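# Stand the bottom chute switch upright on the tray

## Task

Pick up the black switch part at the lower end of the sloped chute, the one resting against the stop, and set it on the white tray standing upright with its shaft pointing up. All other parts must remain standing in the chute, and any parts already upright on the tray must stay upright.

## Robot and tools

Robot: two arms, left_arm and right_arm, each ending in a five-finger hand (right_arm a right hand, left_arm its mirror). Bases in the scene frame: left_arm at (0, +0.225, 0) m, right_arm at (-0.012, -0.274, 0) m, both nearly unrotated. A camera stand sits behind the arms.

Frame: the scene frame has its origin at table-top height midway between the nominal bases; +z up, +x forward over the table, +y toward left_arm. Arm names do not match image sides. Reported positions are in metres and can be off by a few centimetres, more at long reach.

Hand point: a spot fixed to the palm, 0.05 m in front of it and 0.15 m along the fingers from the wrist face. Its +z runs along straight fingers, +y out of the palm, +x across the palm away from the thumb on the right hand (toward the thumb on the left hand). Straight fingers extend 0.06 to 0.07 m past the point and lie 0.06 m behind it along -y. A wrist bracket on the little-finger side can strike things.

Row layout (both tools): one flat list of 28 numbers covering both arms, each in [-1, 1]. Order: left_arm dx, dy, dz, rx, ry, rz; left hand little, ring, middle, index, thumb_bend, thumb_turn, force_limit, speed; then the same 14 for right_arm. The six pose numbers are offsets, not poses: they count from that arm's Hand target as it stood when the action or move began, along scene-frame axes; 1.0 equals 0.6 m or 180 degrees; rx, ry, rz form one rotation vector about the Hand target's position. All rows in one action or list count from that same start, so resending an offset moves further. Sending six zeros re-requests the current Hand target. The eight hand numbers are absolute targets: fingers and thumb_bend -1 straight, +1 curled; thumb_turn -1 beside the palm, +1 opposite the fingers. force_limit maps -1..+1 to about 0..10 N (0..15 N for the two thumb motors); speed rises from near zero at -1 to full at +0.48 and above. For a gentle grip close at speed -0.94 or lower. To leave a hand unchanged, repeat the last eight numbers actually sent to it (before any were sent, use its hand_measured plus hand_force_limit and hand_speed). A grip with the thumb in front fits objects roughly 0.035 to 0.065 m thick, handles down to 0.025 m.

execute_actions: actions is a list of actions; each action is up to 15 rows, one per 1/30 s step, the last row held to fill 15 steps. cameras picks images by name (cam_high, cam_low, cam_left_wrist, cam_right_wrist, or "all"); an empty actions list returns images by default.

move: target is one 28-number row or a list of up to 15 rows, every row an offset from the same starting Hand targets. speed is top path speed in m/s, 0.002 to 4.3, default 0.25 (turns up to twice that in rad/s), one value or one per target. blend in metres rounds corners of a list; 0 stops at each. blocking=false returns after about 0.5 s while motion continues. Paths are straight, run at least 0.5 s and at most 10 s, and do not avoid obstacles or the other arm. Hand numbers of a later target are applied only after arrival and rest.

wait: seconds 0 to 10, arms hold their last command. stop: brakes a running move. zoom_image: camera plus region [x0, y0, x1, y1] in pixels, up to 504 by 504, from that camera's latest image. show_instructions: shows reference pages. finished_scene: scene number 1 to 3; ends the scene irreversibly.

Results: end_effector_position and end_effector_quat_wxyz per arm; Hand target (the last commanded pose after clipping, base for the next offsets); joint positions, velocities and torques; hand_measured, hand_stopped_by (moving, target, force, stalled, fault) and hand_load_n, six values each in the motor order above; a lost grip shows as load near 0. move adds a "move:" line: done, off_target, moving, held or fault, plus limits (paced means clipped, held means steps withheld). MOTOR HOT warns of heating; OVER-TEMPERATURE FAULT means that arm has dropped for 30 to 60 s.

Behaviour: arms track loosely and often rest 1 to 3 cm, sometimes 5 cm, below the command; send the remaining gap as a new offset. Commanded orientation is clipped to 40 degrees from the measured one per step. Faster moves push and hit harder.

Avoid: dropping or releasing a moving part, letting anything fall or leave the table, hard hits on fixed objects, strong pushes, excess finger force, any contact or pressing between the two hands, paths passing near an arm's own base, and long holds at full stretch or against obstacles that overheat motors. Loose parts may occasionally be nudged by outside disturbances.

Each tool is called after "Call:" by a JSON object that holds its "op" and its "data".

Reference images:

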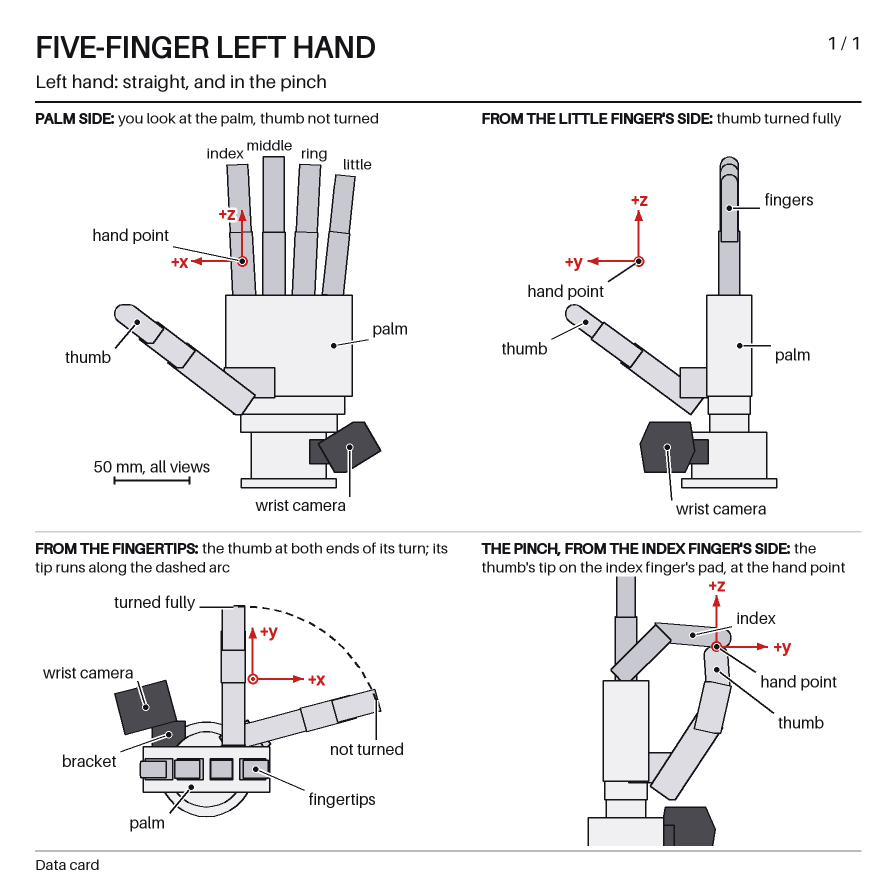

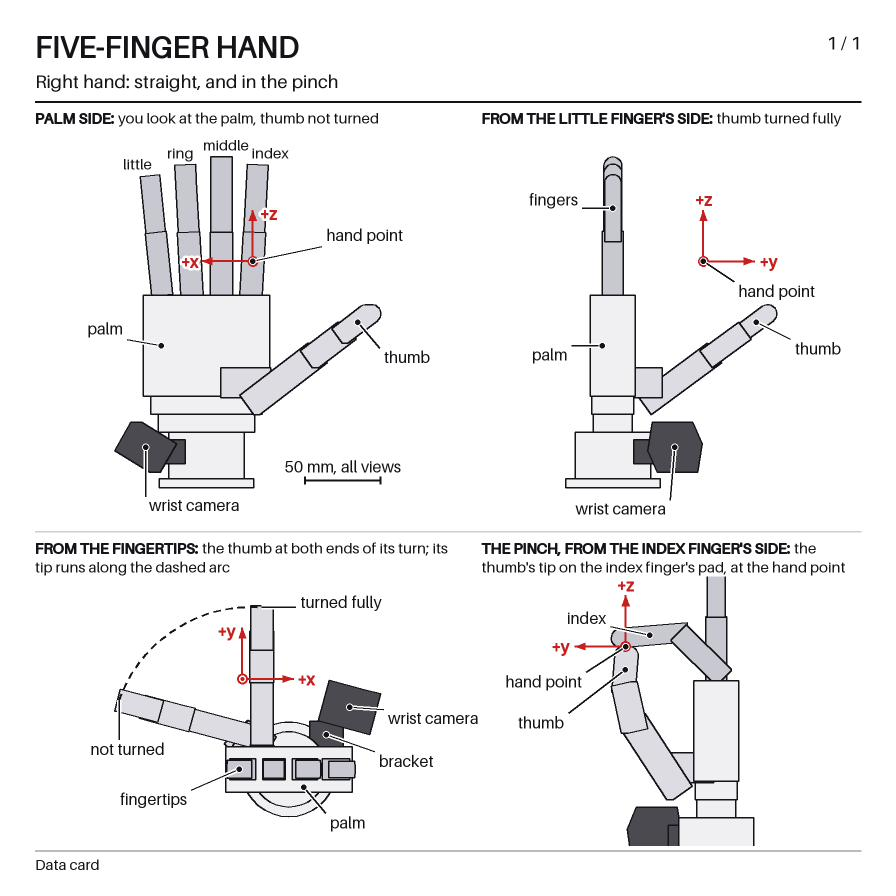

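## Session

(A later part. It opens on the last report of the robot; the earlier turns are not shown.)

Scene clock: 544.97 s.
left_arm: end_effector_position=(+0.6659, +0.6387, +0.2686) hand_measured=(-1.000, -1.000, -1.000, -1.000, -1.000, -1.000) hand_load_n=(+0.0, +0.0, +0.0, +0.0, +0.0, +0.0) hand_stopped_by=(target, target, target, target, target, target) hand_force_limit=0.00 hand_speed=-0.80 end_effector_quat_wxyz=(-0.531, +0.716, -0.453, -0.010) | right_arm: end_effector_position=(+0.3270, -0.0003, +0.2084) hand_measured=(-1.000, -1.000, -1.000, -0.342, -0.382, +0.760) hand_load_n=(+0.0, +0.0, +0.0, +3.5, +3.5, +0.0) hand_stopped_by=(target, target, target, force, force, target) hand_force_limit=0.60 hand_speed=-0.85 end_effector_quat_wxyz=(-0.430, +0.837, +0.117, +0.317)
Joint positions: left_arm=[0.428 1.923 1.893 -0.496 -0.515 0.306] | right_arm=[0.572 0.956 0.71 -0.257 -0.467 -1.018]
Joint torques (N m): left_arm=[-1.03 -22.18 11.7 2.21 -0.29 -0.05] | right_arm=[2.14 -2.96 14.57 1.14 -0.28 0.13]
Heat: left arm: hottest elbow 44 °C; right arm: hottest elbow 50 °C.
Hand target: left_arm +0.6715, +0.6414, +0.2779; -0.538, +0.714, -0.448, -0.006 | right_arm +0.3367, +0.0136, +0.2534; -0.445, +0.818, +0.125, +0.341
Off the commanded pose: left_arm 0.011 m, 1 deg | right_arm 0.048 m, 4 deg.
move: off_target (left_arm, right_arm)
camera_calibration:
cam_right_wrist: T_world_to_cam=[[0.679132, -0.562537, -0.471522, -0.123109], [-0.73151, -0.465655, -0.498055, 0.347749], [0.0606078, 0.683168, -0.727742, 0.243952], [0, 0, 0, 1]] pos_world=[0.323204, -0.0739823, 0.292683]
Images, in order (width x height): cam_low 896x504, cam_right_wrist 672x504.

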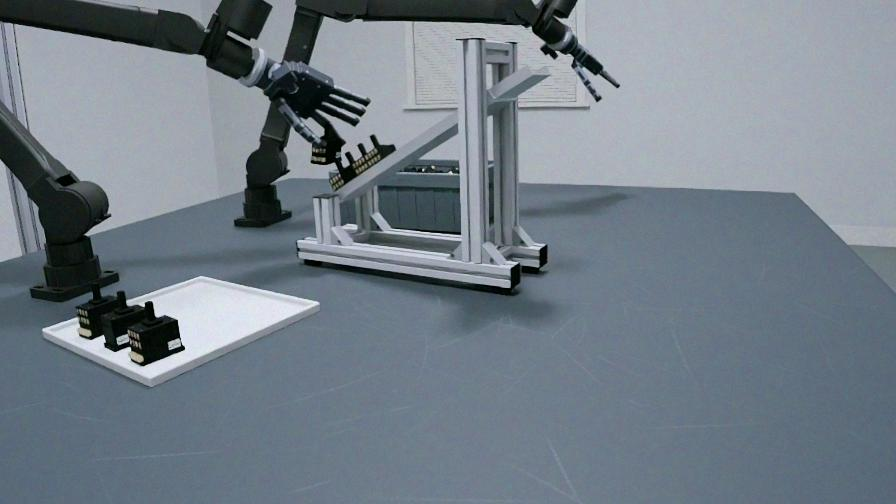

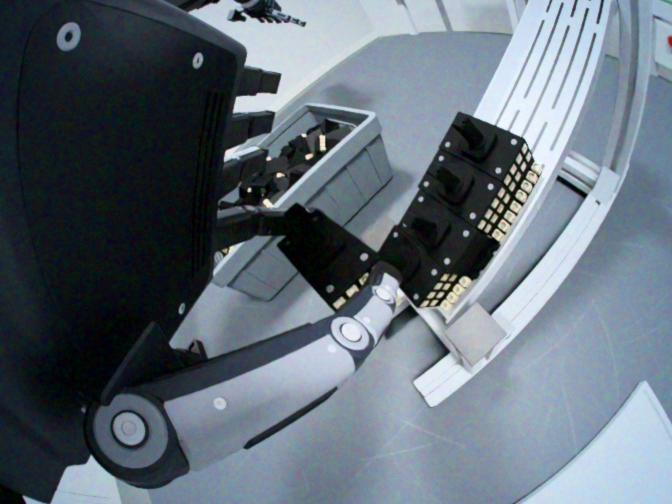

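Call:
{"op": "move", "data": {"target": [[0,0,0,0,0,0,-1,-1,-1,-1,-1,-1,0,-0.8,0,0,0,0,0,0,-1,-1,-1,0.4,0.3,0.76,0.1,-0.85],[0,0,0,0,0,0,-1,-1,-1,-1,-1,-1,0,-0.8,0.06,-0.2,0,0,0,0,-1,-1,-1,0.4,0.3,0.76,0.1,-0.85],[0,0,0,0,0,0,-1,-1,-1,-1,-1,-1,0,-0.8,0.064,-0.473,-0.06,0,0,0,-1,-1,-1,0.4,0.3,0.76,0.1,-0.85]], "speed": 0.15, "blend": 0.03, "cameras": ["cam_right_wrist","cam_low","cam_high"]}}

Call:
{"op": "zoom_image", "data": {"camera": "cam_low", "region": [100, 100, 400, 350]}}

Scene clock: 577.80 s.
left_arm: end_effector_position=(+0.6659, +0.6387, +0.2686) hand_measured=(-1.000, -1.000, -1.000, -1.000, -1.000, -1.000) hand_load_n=(+0.0, +0.0, +0.0, +0.0, +0.0, +0.0) hand_stopped_by=(target, target, target, target, target, target) hand_force_limit=0.00 hand_speed=-0.80 end_effector_quat_wxyz=(-0.531, +0.716, -0.453, -0.010) | right_arm: end_effector_position=(+0.3562, -0.2606, +0.1932) hand_measured=(-1.000, -1.000, -1.000, -0.330, -0.374, +0.760) hand_load_n=(+0.0, +0.0, +0.0, +8.5, +8.5, +0.0) hand_stopped_by=(target, target, target, force, force, target) hand_force_limit=0.10 hand_speed=-0.85 end_effector_quat_wxyz=(-0.455, +0.823, +0.110, +0.320)
Joint positions: left_arm=[0.428 1.923 1.893 -0.496 -0.515 0.306] | right_arm=[-0.369 1.123 0.853 -1.084 -1.171 -2.083]
Joint torques (N m): left_arm=[-1.08 -22.01 11.69 2.26 -0.31 -0.04] | right_arm=[0.38 -1.14 13.15 0.06 -1.22 -0.19]
Heat: left arm: hottest elbow 44 °C; right arm: hottest elbow 48 °C.
Hand target: left_arm +0.6715, +0.6414, +0.2779; -0.538, +0.714, -0.448, -0.006 | right_arm +0.3751, -0.2701, +0.2174; -0.446, +0.818, +0.125, +0.340
Off the commanded pose: left_arm 0.011 m, 1 deg | right_arm 0.032 m, 3 deg.
move: off_target (left_arm, right_arm); blend cut to 0 m at target 1
camera_calibration:
cam_right_wrist: T_world_to_cam=[[0.683518, -0.529498, -0.502429, -0.283531], [-0.727532, -0.438408, -0.527727, 0.251681], [0.0591613, 0.726244, -0.684887, 0.412393], [0, 0, 0, 1]] pos_world=[0.352507, -0.339288, 0.272807]
Images, in order (width x height): cam_high 896x504, cam_low 896x504, cam_right_wrist 672x504.

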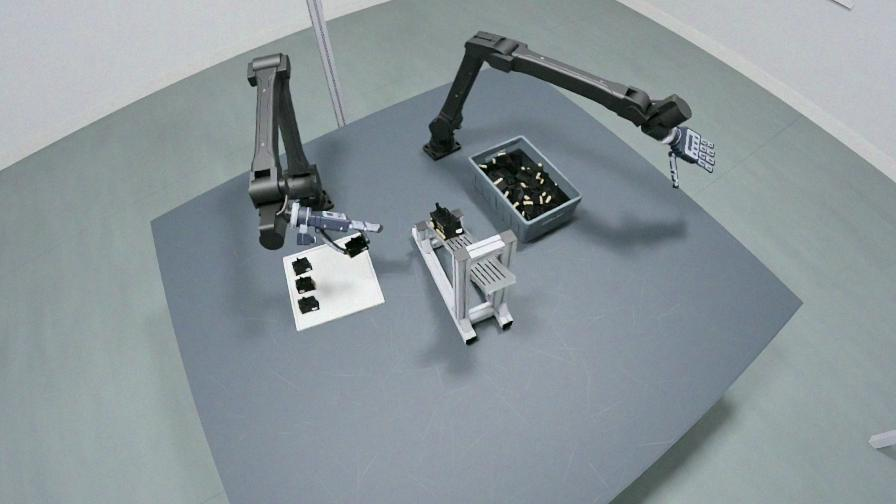

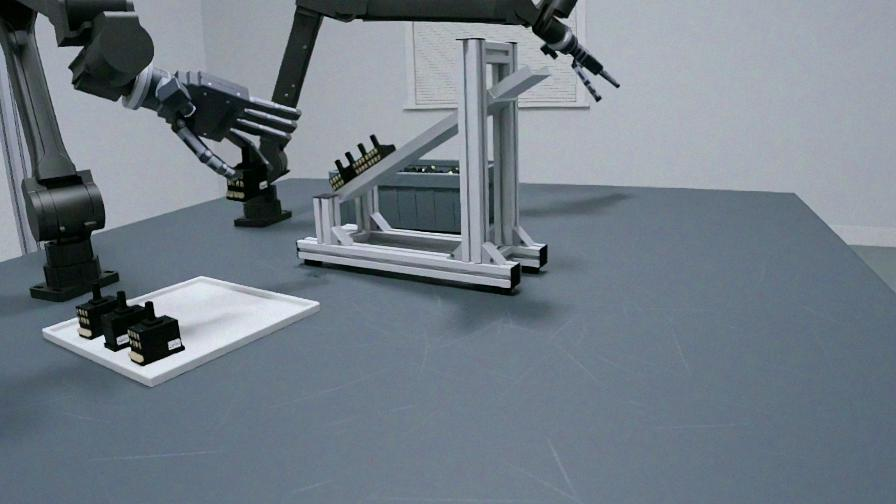

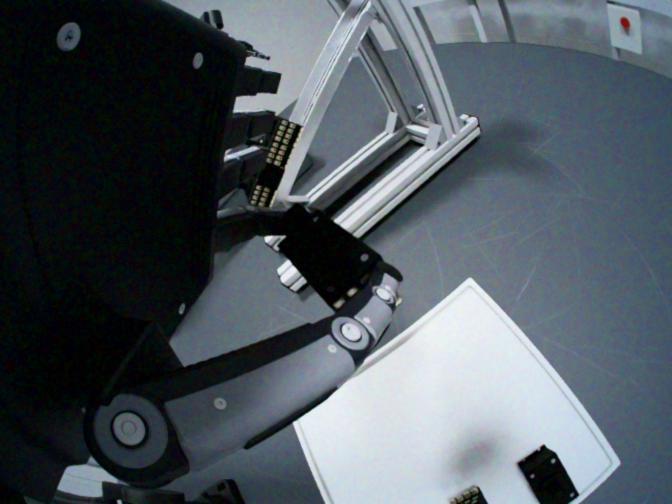

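Scaled by 1.680.

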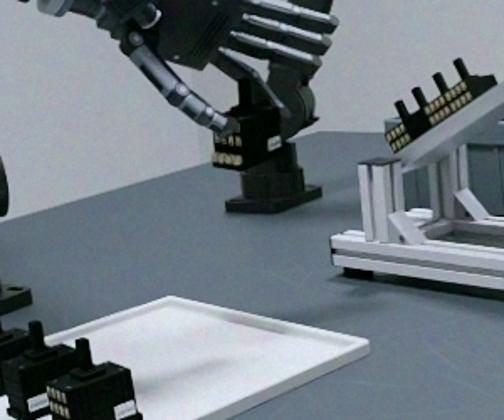

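Call:
{"op": "move", "data": {"target": [0,0,0,0,0,0,-1,-1,-1,-1,-1,-1,0,-0.8,0.0,-0.06,-0.033,0,0,-0.233,-1,-1,-1,0.4,0.3,0.76,0.1,-0.85], "speed": 0.15, "cameras": ["cam_right_wrist","cam_low","cam_high"]}}

Call:
{"op": "zoom_image", "data": {"camera": "cam_low", "region": [100, 100, 400, 350]}}

Scene clock: 601.93 s.
left_arm: end_effector_position=(+0.6659, +0.6387, +0.2686) hand_measured=(-1.000, -1.000, -1.000, -1.000, -1.000, -1.000) hand_load_n=(+0.0, +0.0, +0.0, +0.0, +0.0, +0.0) hand_stopped_by=(target, target, target, target, target, target) hand_force_limit=0.00 hand_speed=-0.80 end_effector_quat_wxyz=(-0.531, +0.716, -0.453, -0.010) | right_arm: end_effector_position=(+0.3713, -0.3107, +0.1867) hand_measured=(-1.000, -1.000, -1.000, -0.330, -0.374, +0.760) hand_load_n=(+0.0, +0.0, +0.0, +8.5, +8.0, +0.0) hand_stopped_by=(target, target, target, force, force, target) hand_force_limit=0.10 hand_speed=-0.85 end_effector_quat_wxyz=(-0.290, +0.817, -0.185, +0.463)
Joint positions: left_arm=[0.428 1.923 1.893 -0.496 -0.515 0.306] | right_arm=[-0.258 0.797 0.56 -0.259 -0.556 -1.067]
Joint torques (N m): left_arm=[-0.97 -21.83 11.74 2.4 -0.31 -0.03] | right_arm=[1.26 -1.49 9.01 2.59 -0.25 0.18]
Heat: left arm: hottest elbow 44 °C; right arm: hottest elbow 51 °C.
Hand target: left_arm +0.6715, +0.6414, +0.2779; -0.538, +0.714, -0.448, -0.006 | right_arm +0.3750, -0.3060, +0.1976; -0.294, +0.809, -0.176, +0.477
Off the commanded pose: left_arm 0.011 m, 1 deg | right_arm 0.012 m, 2 deg.
move: off_target (left_arm, right_arm)
camera_calibration:
cam_right_wrist: T_world_to_cam=[[0.144678, -0.873358, -0.465096, -0.237423], [-0.839295, 0.140638, -0.525171, 0.458246], [0.524072, 0.466334, -0.712658, 0.195286], [0, 0, 0, 1]] pos_world=[0.316609, -0.36287, 0.269405]
Images, in order (width x height): cam_high 896x504, cam_low 896x504, cam_right_wrist 672x504.

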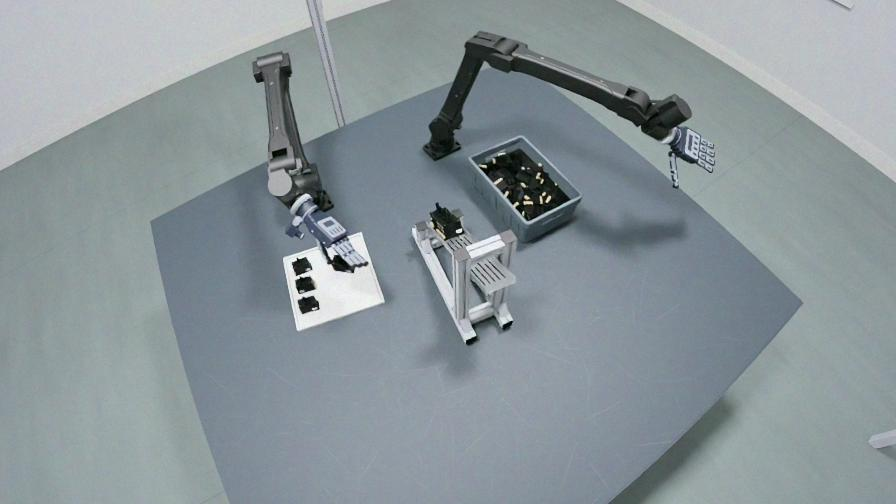

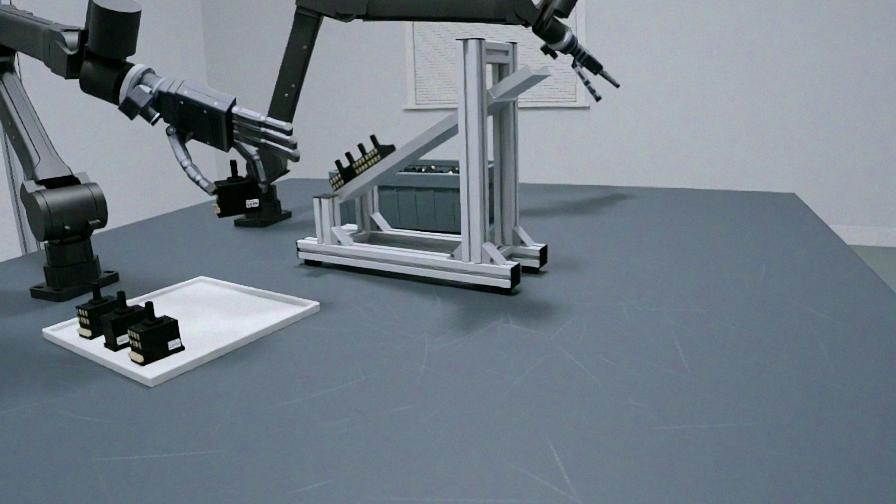

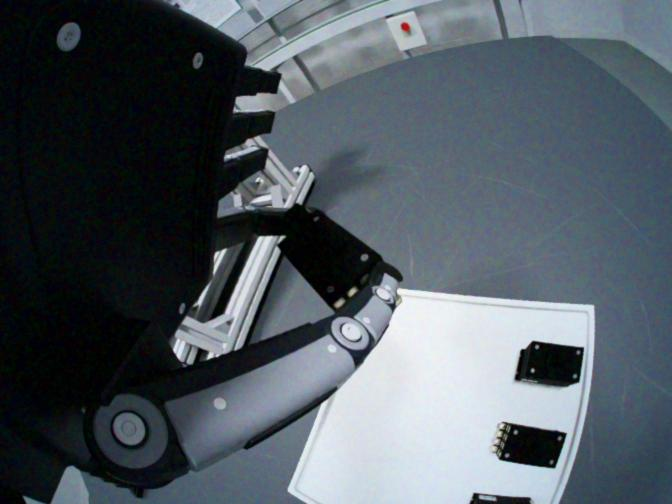

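Scaled by 1.680.

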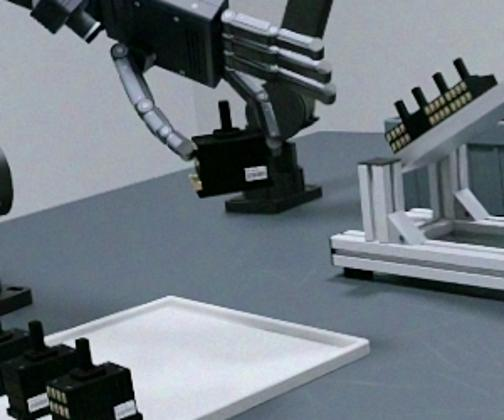

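Call:
{"op": "move", "data": {"target": [0,0,0,0,0,0,-1,-1,-1,-1,-1,-1,0,-0.8,-0.035,0.01,-0.2,0,0,0,-1,-1,-1,0.4,0.3,0.76,0.1,-0.85], "speed": 0.12, "cameras": ["cam_right_wrist","cam_low","cam_high"]}}

Call:
{"op": "zoom_image", "data": {"camera": "cam_low", "region": [40, 160, 340, 400]}}

Call:
{"op": "zoom_image", "data": {"camera": "cam_high", "region": [260, 200, 420, 350]}}

Scene clock: 611.97 s.
left_arm: end_effector_position=(+0.6659, +0.6387, +0.2686) hand_measured=(-1.000, -1.000, -1.000, -1.000, -1.000, -1.000) hand_load_n=(-0.5, +0.0, +0.0, +0.0, +0.0, +0.0) hand_stopped_by=(target, target, target, target, target, target) hand_force_limit=0.00 hand_speed=-0.80 end_effector_quat_wxyz=(-0.531, +0.716, -0.453, -0.010) | right_arm: end_effector_position=(+0.3482, -0.3040, +0.0720) hand_measured=(-1.000, -1.000, -1.000, -0.330, -0.374, +0.760) hand_load_n=(+0.0, +0.0, +0.0, +9.0, +8.5, +0.0) hand_stopped_by=(target, target, target, force, force, target) hand_force_limit=0.10 hand_speed=-0.85 end_effector_quat_wxyz=(-0.289, +0.814, -0.182, +0.470)
Joint positions: left_arm=[0.428 1.923 1.893 -0.496 -0.515 0.306] | right_arm=[-0.257 0.92 0.268 0.174 -0.554 -1.065]
Joint torques (N m): left_arm=[-0.79 -21.42 11.71 2.25 -0.34 -0.01] | right_arm=[1.9 -0.62 7.92 2.69 -0.31 0.11]
Heat: left arm: hottest elbow 44 °C; right arm: hottest elbow 49 °C.
Hand target: left_arm +0.6715, +0.6414, +0.2779; -0.538, +0.714, -0.448, -0.006 | right_arm +0.3541, -0.3000, +0.0777; -0.294, +0.809, -0.176, +0.477
Off the commanded pose: left_arm 0.011 m, 1 deg | right_arm 0.009 m, 1 deg.
move: off_target (left_arm)
camera_calibration:
cam_right_wrist: T_world_to_cam=[[0.150996, -0.875486, -0.459047, -0.2848], [-0.83076, 0.139293, -0.538921, 0.375239], [0.53576, 0.462733, -0.706286, 0.116851], [0, 0, 0, 1]] pos_world=[0.292133, -0.355678, 0.154017]
Images, in order (width x height): cam_high 896x504, cam_low 896x504, cam_right_wrist 672x504.

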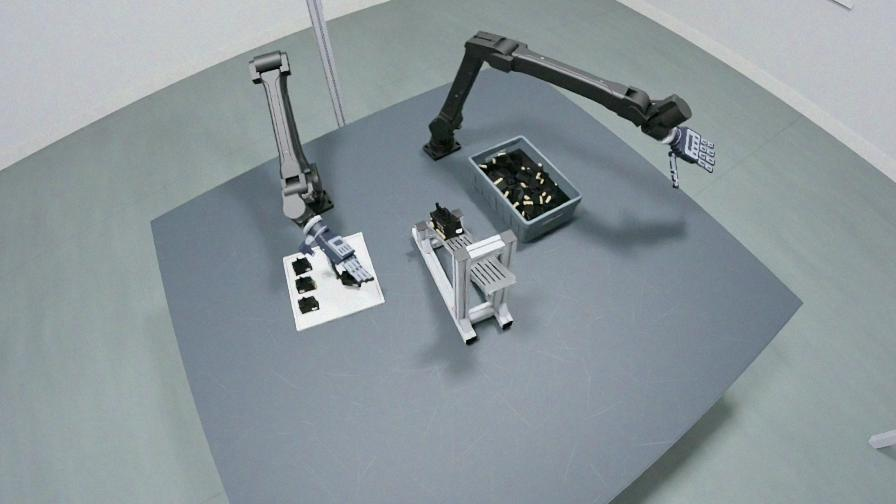

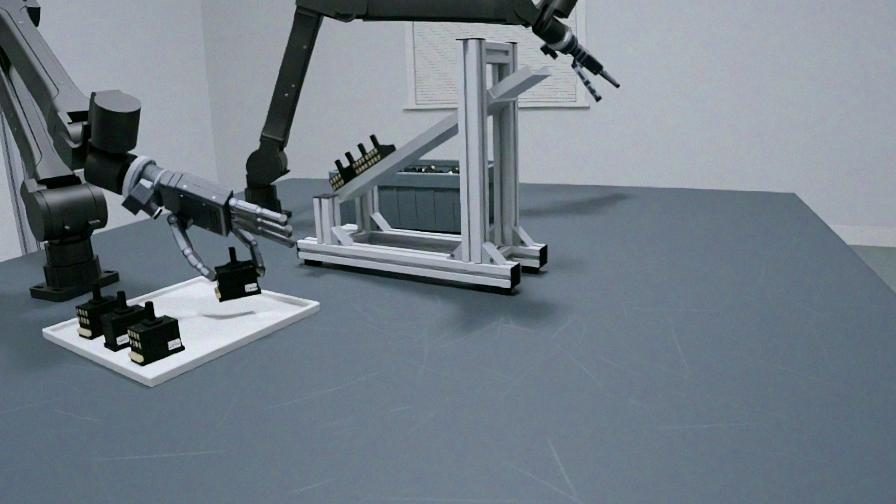

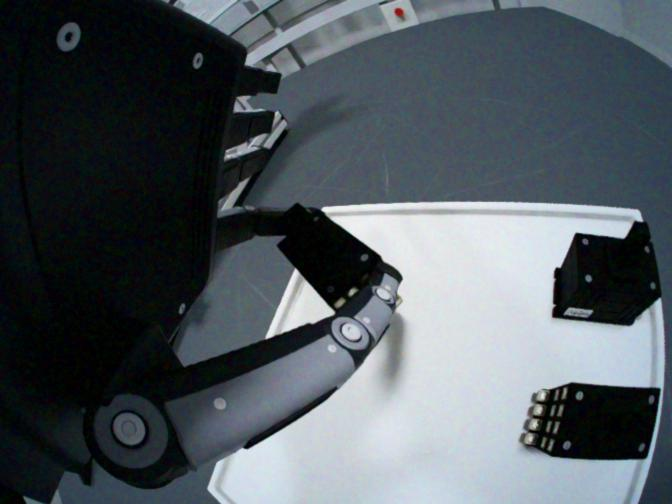

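Scaled by 1.680.

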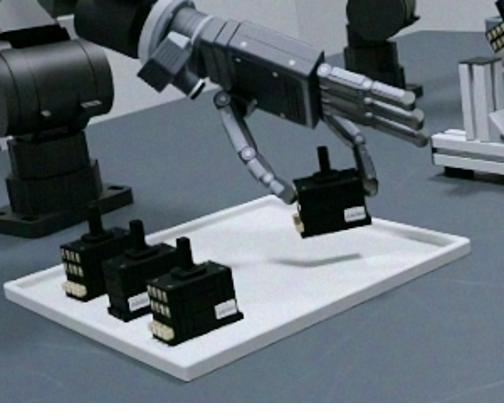

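Scaled by 3.150.

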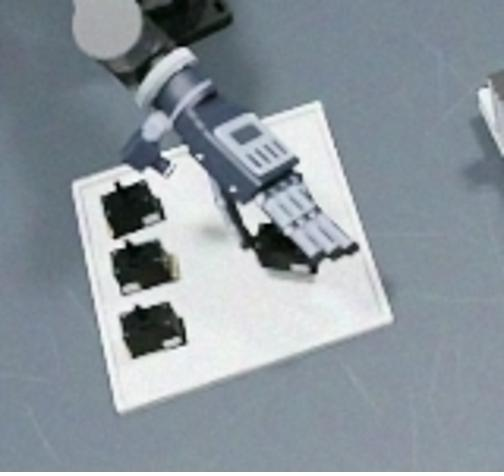

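Call:
{"op": "move", "data": {"target": [0,0,0,0,0,0,-1,-1,-1,-1,-1,-1,0,-0.8,0,0,-0.037,0,0,0,-1,-1,-1,0.4,0.3,0.76,0.1,-0.85], "speed": 0.06, "cameras": ["cam_low"]}}

Call:
{"op": "zoom_image", "data": {"camera": "cam_low", "region": [180, 220, 320, 340]}}

Scene clock: 617.77 s.
left_arm: end_effector_position=(+0.6659, +0.6387, +0.2686) hand_measured=(-1.000, -1.000, -1.000, -1.000, -1.000, -1.000) hand_load_n=(+0.0, +0.0, +0.0, +0.0, -0.5, +0.0) hand_stopped_by=(target, target, target, target, target, target) hand_force_limit=0.00 hand_speed=-0.80 end_effector_quat_wxyz=(-0.531, +0.716, -0.453, -0.010) | right_arm: end_effector_position=(+0.3499, -0.3045, +0.0523) hand_measured=(-1.000, -1.000, -1.000, -0.330, -0.374, +0.760) hand_load_n=(+0.0, +0.0, +0.0, +8.5, +8.0, +0.0) hand_stopped_by=(target, target, target, force, force, target) hand_force_limit=0.10 hand_speed=-0.85 end_effector_quat_wxyz=(-0.289, +0.813, -0.181, +0.472)
Joint positions: left_arm=[0.428 1.923 1.893 -0.496 -0.515 0.306] | right_arm=[-0.257 1.009 0.236 0.301 -0.554 -1.065]
Joint torques (N m): left_arm=[-0.73 -21.54 11.69 1.89 -0.31 -0.07] | right_arm=[2.37 -0.38 7.1 2.51 -0.26 0.12]
Heat: left arm: hottest elbow 44 °C; right arm: hottest elbow 48 °C.
Hand target: left_arm +0.6715, +0.6414, +0.2779; -0.538, +0.714, -0.448, -0.006 | right_arm +0.3541, -0.3001, +0.0555; -0.294, +0.809, -0.176, +0.477
Off the commanded pose: left_arm 0.011 m, 1 deg | right_arm 0.007 m, 1 deg.
move: off_target (left_arm)
Images, in order (width x height): cam_low 896x504.

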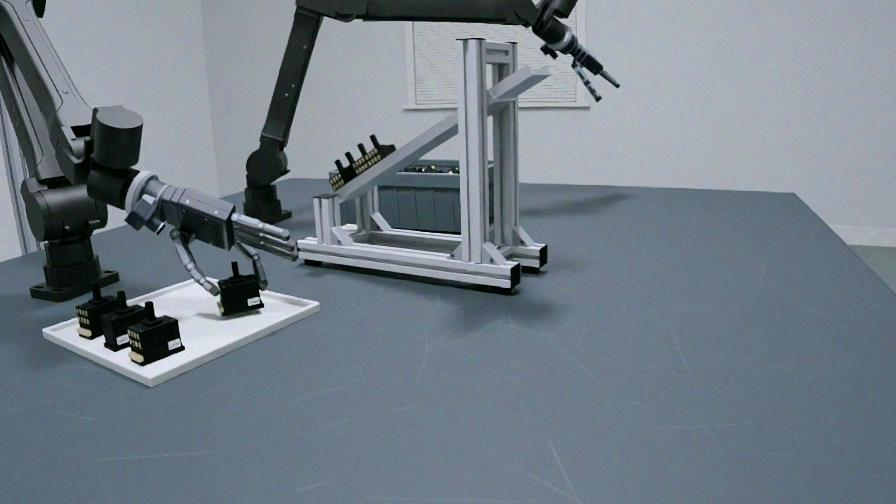

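Scaled by 3.600.

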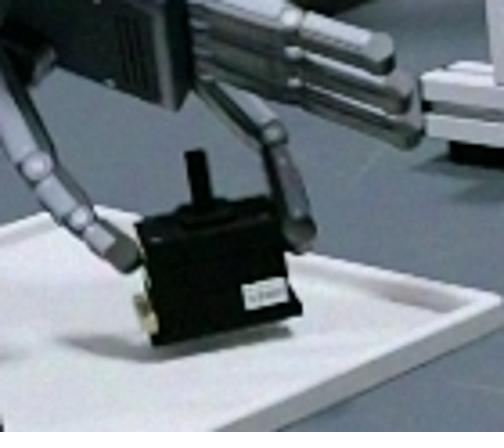

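Call:
{"op": "move", "data": {"target": [0,0,0,0,0,0,-1,-1,-1,-1,-1,-1,0,-0.8,0,0,-0.01,0,0,0,-1,-1,-1,0.4,0.3,0.76,0.1,-0.85], "speed": 0.04, "cameras": ["cam_low"]}}

Call:
{"op": "zoom_image", "data": {"camera": "cam_low", "region": [180, 220, 320, 340]}}

Scene clock: 621.07 s.
left_arm: end_effector_position=(+0.6659, +0.6387, +0.2686) hand_measured=(-1.000, -1.000, -1.000, -1.000, -1.000, -1.000) hand_load_n=(+0.0, +0.0, +0.0, +0.0, +0.0, +0.0) hand_stopped_by=(target, target, target, target, target, target) hand_force_limit=0.00 hand_speed=-0.80 end_effector_quat_wxyz=(-0.531, +0.716, -0.453, -0.010) | right_arm: end_effector_position=(+0.3504, -0.3047, +0.0474) hand_measured=(-1.000, -1.000, -1.000, -0.330, -0.374, +0.760) hand_load_n=(+0.0, +0.0, +0.0, +8.5, +8.5, +0.0) hand_stopped_by=(target, target, target, force, force, target) hand_force_limit=0.10 hand_speed=-0.85 end_effector_quat_wxyz=(-0.289, +0.812, -0.180, +0.473)
Joint positions: left_arm=[0.428 1.923 1.893 -0.496 -0.515 0.306] | right_arm=[-0.257 1.035 0.228 0.338 -0.554 -1.065]
Joint torques (N m): left_arm=[-1.08 -21.48 11.67 2.29 -0.3 -0.02] | right_arm=[1.9 -1.08 6.75 2.45 -0.32 0.16]
Heat: left arm: hottest elbow 44 °C; right arm: hottest elbow 47 °C.
Hand target: left_arm +0.6715, +0.6414, +0.2779; -0.538, +0.714, -0.448, -0.006 | right_arm +0.3541, -0.3001, +0.0494; -0.294, +0.809, -0.176, +0.477
Off the commanded pose: left_arm 0.011 m, 1 deg | right_arm 0.006 m, 1 deg.
move: off_target (left_arm)
Images, in order (width x height): cam_low 896x504.

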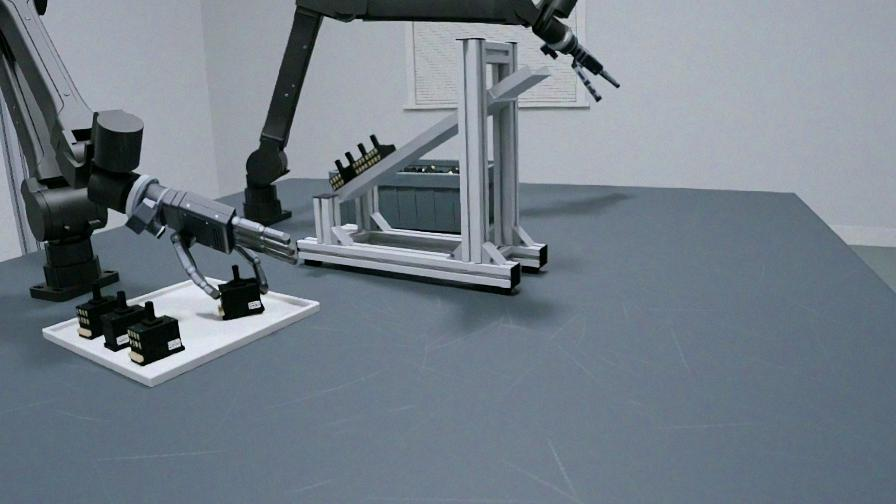

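Scaled by 3.600.

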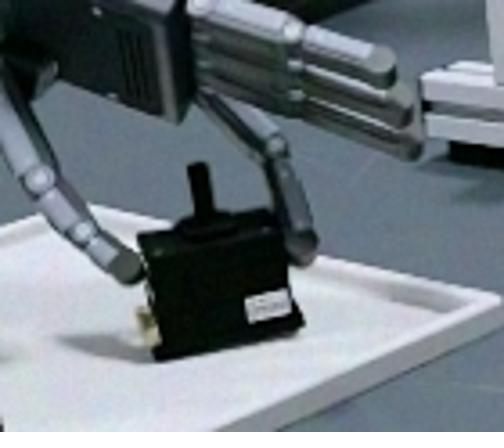

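Call:
{"op": "move", "data": {"target": [0,0,0,0,0,0,-1,-1,-1,-1,-1,-1,0,-0.8,0,0,-0.008,0,0,0,-1,-1,-1,0.4,0.3,0.76,0.1,-0.85], "speed": 0.04, "cameras": ["cam_low"]}}

Call:
{"op": "zoom_image", "data": {"camera": "cam_low", "region": [180, 220, 320, 340]}}

Scene clock: 624.40 s.
left_arm: end_effector_position=(+0.6659, +0.6387, +0.2686) hand_measured=(-1.000, -1.000, -1.000, -1.000, -1.000, -1.000) hand_load_n=(+0.0, +0.0, +0.0, +0.0, +0.0, +0.0) hand_stopped_by=(target, target, target, target, target, target) hand_force_limit=0.00 hand_speed=-0.80 end_effector_quat_wxyz=(-0.531, +0.716, -0.453, -0.010) | right_arm: end_effector_position=(+0.3526, -0.3053, +0.0457) hand_measured=(-1.000, -1.000, -1.000, -0.330, -0.374, +0.760) hand_load_n=(+0.0, +0.0, +0.0, +9.0, +8.0, +0.0) hand_stopped_by=(target, target, target, force, force, target) hand_force_limit=0.10 hand_speed=-0.85 end_effector_quat_wxyz=(-0.289, +0.811, -0.179, +0.477)
Joint positions: left_arm=[0.428 1.923 1.893 -0.496 -0.515 0.306] | right_arm=[-0.257 1.055 0.224 0.37 -0.554 -1.065]
Joint torques (N m): left_arm=[-0.62 -21.25 11.66 2.06 -0.32 -0.03] | right_arm=[1.9 -0.5 6.31 2.51 -0.25 0.14]
Heat: left arm: hottest elbow 44 °C; right arm: hottest elbow 46 °C.
Hand target: left_arm +0.6715, +0.6414, +0.2779; -0.538, +0.714, -0.448, -0.006 | right_arm +0.3542, -0.3002, +0.0448; -0.294, +0.809, -0.176, +0.478
Off the commanded pose: left_arm 0.011 m, 1 deg | right_arm 0.005 m, 1 deg.
move: off_target (left_arm)
Images, in order (width x height): cam_low 896x504.

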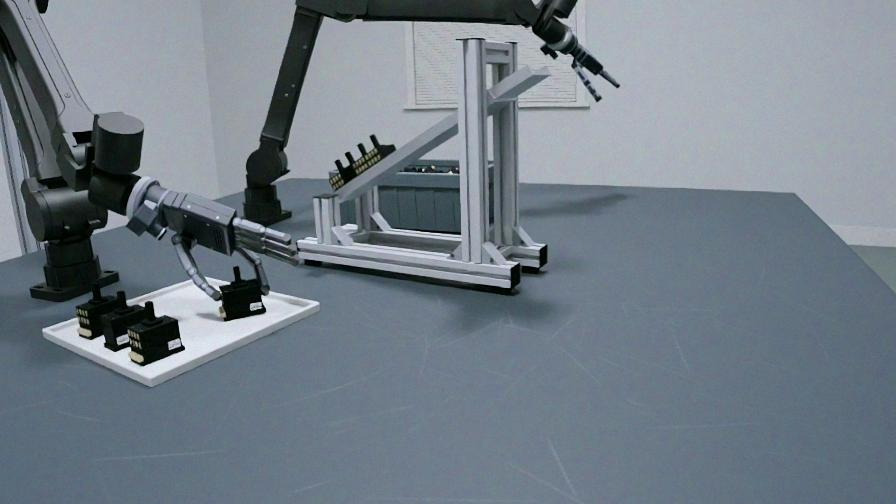

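Scaled by 3.600.

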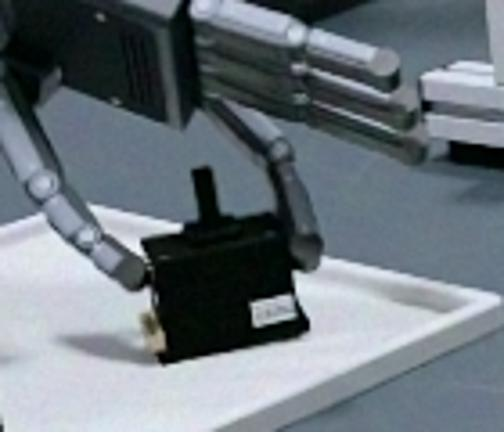

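Call:
{"op": "move", "data": {"target": [0,0,0,0,0,0,-1,-1,-1,-1,-1,-1,0,-0.8,0,0,-0.009,0,0,0,-1,-1,-1,0.4,0.3,0.76,0.1,-0.85], "speed": 0.04, "cameras": ["cam_low"]}}

Call:
{"op": "zoom_image", "data": {"camera": "cam_low", "region": [180, 220, 320, 340]}}

Scene clock: 628.37 s.
left_arm: end_effector_position=(+0.6659, +0.6387, +0.2686) hand_measured=(-1.000, -1.000, -1.000, -1.000, -1.000, -1.000) hand_load_n=(-0.5, +0.0, +0.0, +0.0, +0.0, +0.0) hand_stopped_by=(target, target, target, target, target, target) hand_force_limit=0.00 hand_speed=-0.80 end_effector_quat_wxyz=(-0.531, +0.716, -0.453, -0.010) | right_arm: end_effector_position=(+0.3557, -0.3062, +0.0451) hand_measured=(-1.000, -1.000, -1.000, -0.330, -0.374, +0.760) hand_load_n=(+0.0, +0.0, +0.0, +9.5, +7.5, -1.0) hand_stopped_by=(target, target, target, force, force, target) hand_force_limit=0.10 hand_speed=-0.85 end_effector_quat_wxyz=(-0.288, +0.808, -0.176, +0.483)
Joint positions: left_arm=[0.428 1.923 1.893 -0.496 -0.515 0.306] | right_arm=[-0.257 1.078 0.221 0.41 -0.554 -1.065]
Joint torques (N m): left_arm=[-0.44 -21.13 11.63 2.33 -0.35 -0.03] | right_arm=[2.67 0.26 5.82 2.33 -0.26 0.15]
Heat: left arm: hottest elbow 44 °C; right arm: hottest elbow 46 °C.
Hand target: left_arm +0.6715, +0.6414, +0.2779; -0.538, +0.714, -0.448, -0.006 | right_arm +0.3541, -0.3001, +0.0393; -0.294, +0.809, -0.176, +0.477
Off the commanded pose: left_arm 0.011 m, 1 deg | right_arm 0.008 m, 1 deg.
move: off_target (left_arm)
Images, in order (width x height): cam_low 896x504.

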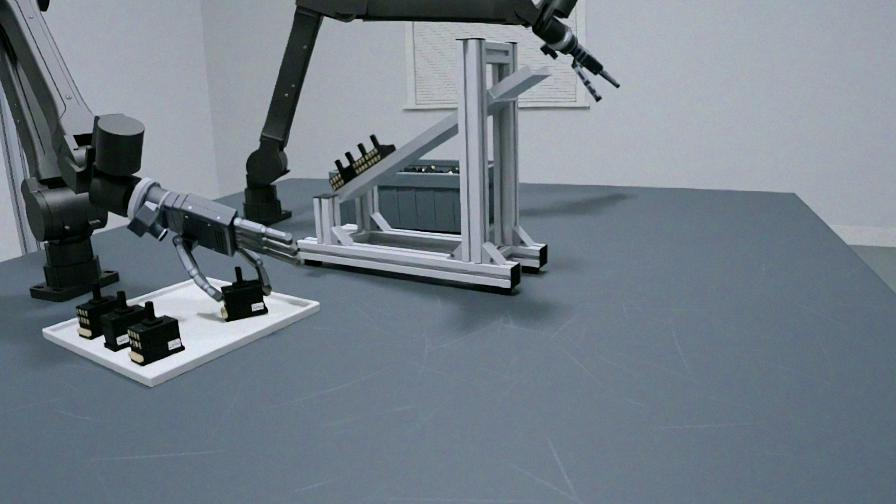

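Scaled by 3.600.

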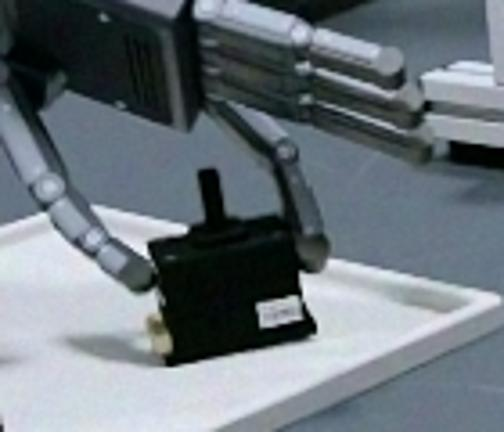

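Call:
{"op": "move", "data": {"target": [0,0,0,0,0,0,-1,-1,-1,-1,-1,-1,0,-0.8,-0.002,0,0.008,0,0,0,-1,-1,-1,-0.7,-0.8,0.76,0.1,-0.8], "speed": 0.04, "cameras": ["cam_low","cam_right_wrist"]}}

Call:
{"op": "zoom_image", "data": {"camera": "cam_low", "region": [180, 220, 320, 340]}}

Scene clock: 634.13 s.
left_arm: end_effector_position=(+0.6659, +0.6387, +0.2686) hand_measured=(-1.000, -1.000, -1.000, -1.000, -1.000, -1.000) hand_load_n=(+0.0, +0.0, +0.0, +0.0, +0.0, +0.0) hand_stopped_by=(target, target, target, target, target, target) hand_force_limit=0.00 hand_speed=-0.80 end_effector_quat_wxyz=(-0.531, +0.716, -0.453, -0.010) | right_arm: end_effector_position=(+0.3549, -0.3060, +0.0443) hand_measured=(-1.000, -1.000, -1.000, -0.700, -0.800, +0.760) hand_load_n=(+0.0, +0.0, +0.0, +0.0, +0.0, +0.0) hand_stopped_by=(target, target, target, target, target, target) hand_force_limit=0.10 hand_speed=-0.80 end_effector_quat_wxyz=(-0.288, +0.808, -0.176, +0.482)
Joint positions: left_arm=[0.428 1.923 1.893 -0.496 -0.515 0.306] | right_arm=[-0.257 1.078 0.219 0.411 -0.554 -1.065]
Joint torques (N m): left_arm=[-1.2 -21.66 11.7 2.13 -0.32 -0.05] | right_arm=[1.85 -1.55 6.19 1.21 -0.35 0.15]
Heat: left arm: hottest elbow 44 °C; right arm: hottest elbow 44 °C.
Hand target: left_arm +0.6715, +0.6414, +0.2779; -0.538, +0.714, -0.448, -0.006 | right_arm +0.3530, -0.3002, +0.0441; -0.294, +0.809, -0.176, +0.478
Off the commanded pose: left_arm 0.011 m, 1 deg | right_arm 0.006 m, 1 deg.
move: off_target (left_arm)
camera_calibration:
cam_right_wrist: T_world_to_cam=[[0.164014, -0.879389, -0.446961, -0.306671], [-0.8145, 0.134884, -0.564265, 0.360188], [0.556497, 0.456597, -0.69414, 0.084809], [0, 0, 0, 1]] pos_world=[0.296476, -0.35699, 0.125041]
Images, in order (width x height): cam_low 896x504, cam_right_wrist 672x504.

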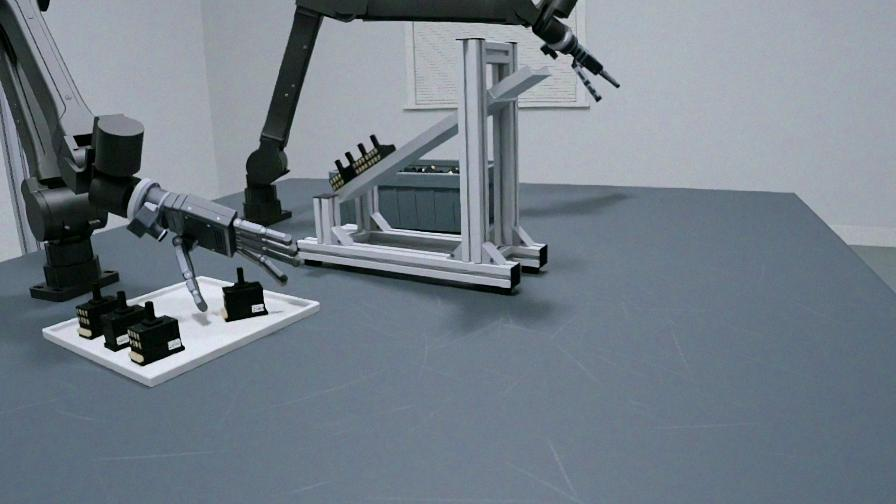

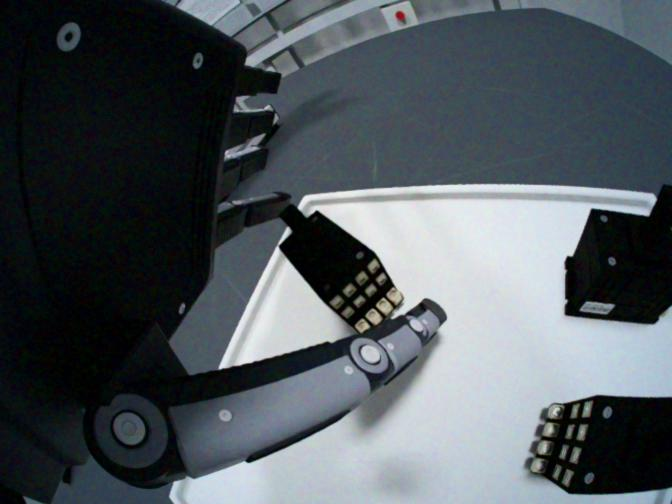

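Scaled by 3.600.

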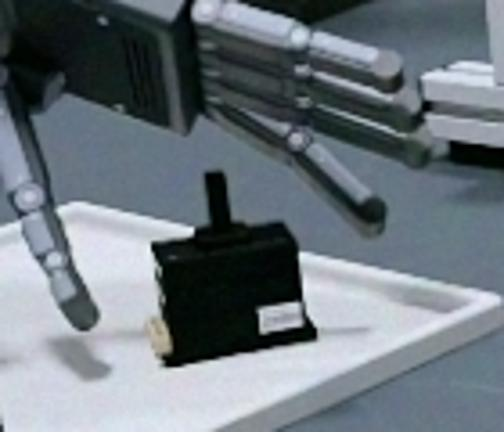

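Call:
{"op": "move", "data": {"target": [[0,0,0,0,0,0,-1,-1,-1,-1,-1,-1,0,-0.8,0,0,0.06,0,0,0,-1,-1,-1,-0.85,-1,0.76,0.1,-0.8],[0,0,0,0,0,0,-1,-1,-1,-1,-1,-1,0,-0.8,0,0,0.3,0,0,0,-1,-1,-1,-0.85,-1,0.76,0.1,-0.8]], "speed": [0.06,0.15], "cameras": ["cam_low","cam_high"]}}

Call:
{"op": "zoom_image", "data": {"camera": "cam_low", "region": [20, 120, 420, 400]}}

Scene clock: 642.97 s.
left_arm: end_effector_position=(+0.6659, +0.6387, +0.2686) hand_measured=(-1.000, -1.000, -1.000, -1.000, -1.000, -1.000) hand_load_n=(+0.0, +0.0, +0.0, +0.0, +0.0, +0.0) hand_stopped_by=(target, target, target, target, target, target) hand_force_limit=0.00 hand_speed=-0.80 end_effector_quat_wxyz=(-0.531, +0.716, -0.453, -0.010) | right_arm: end_effector_position=(+0.3420, -0.3021, +0.1900) hand_measured=(-1.000, -1.000, -1.000, -0.850, -1.000, +0.760) hand_load_n=(+0.0, +0.0, +0.0, -0.5, +0.0, +0.0) hand_stopped_by=(target, target, target, target, target, target) hand_force_limit=0.10 hand_speed=-0.80 end_effector_quat_wxyz=(-0.290, +0.819, -0.188, +0.459)
Joint positions: left_arm=[0.428 1.923 1.893 -0.496 -0.515 0.306] | right_arm=[-0.257 0.682 0.531 -0.353 -0.554 -1.063]
Joint torques (N m): left_arm=[-0.62 -21.54 11.73 2.21 -0.34 0] | right_arm=[2.02 0.32 13.5 0.99 -0.46 0.12]
Heat: left arm: hottest elbow 44 °C; right arm: hottest elbow 44 °C.
Hand target: left_arm +0.6715, +0.6414, +0.2779; -0.538, +0.714, -0.448, -0.006 | right_arm +0.3530, -0.3001, +0.2241; -0.294, +0.809, -0.176, +0.477
Off the commanded pose: left_arm 0.011 m, 1 deg | right_arm 0.036 m, 3 deg.
move: off_target (left_arm, right_arm)
Images, in order (width x height): cam_high 896x504, cam_low 896x504.

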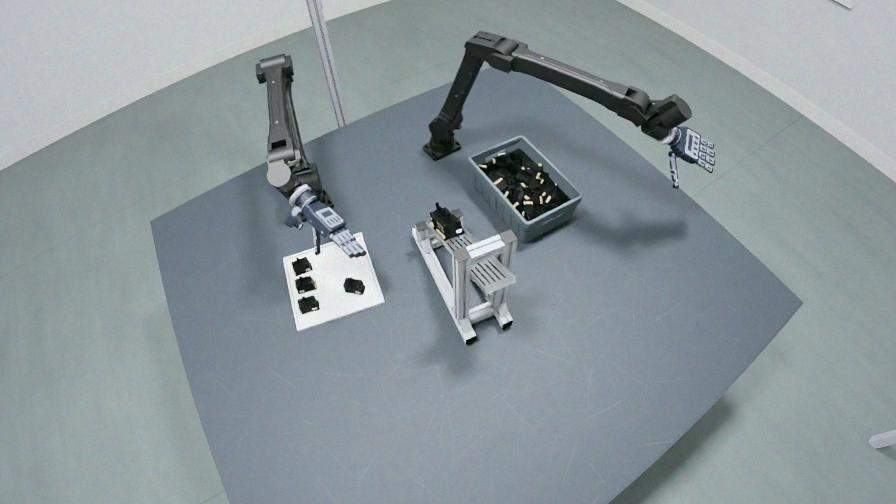

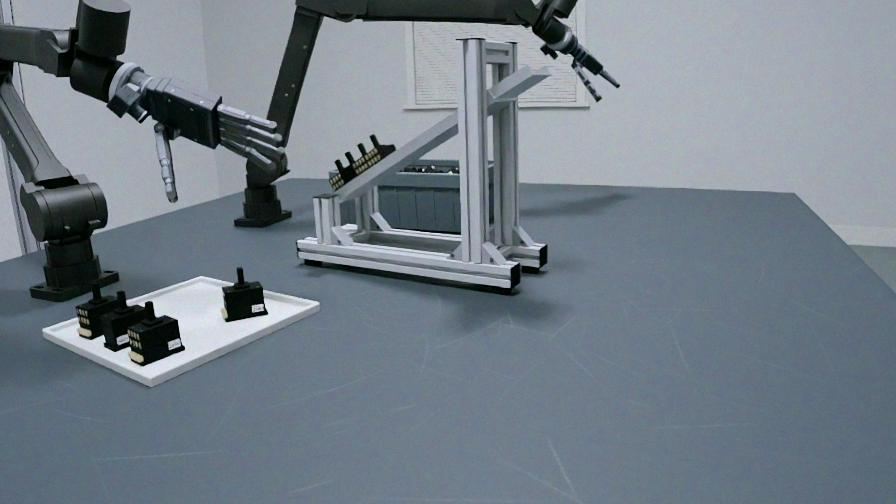

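Scaled by 1.260.

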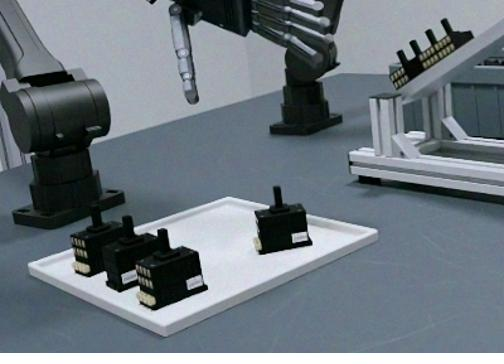

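Call:
{"op": "finished_scene", "data": {"scene": 1}}

The scene is finished: the task was done.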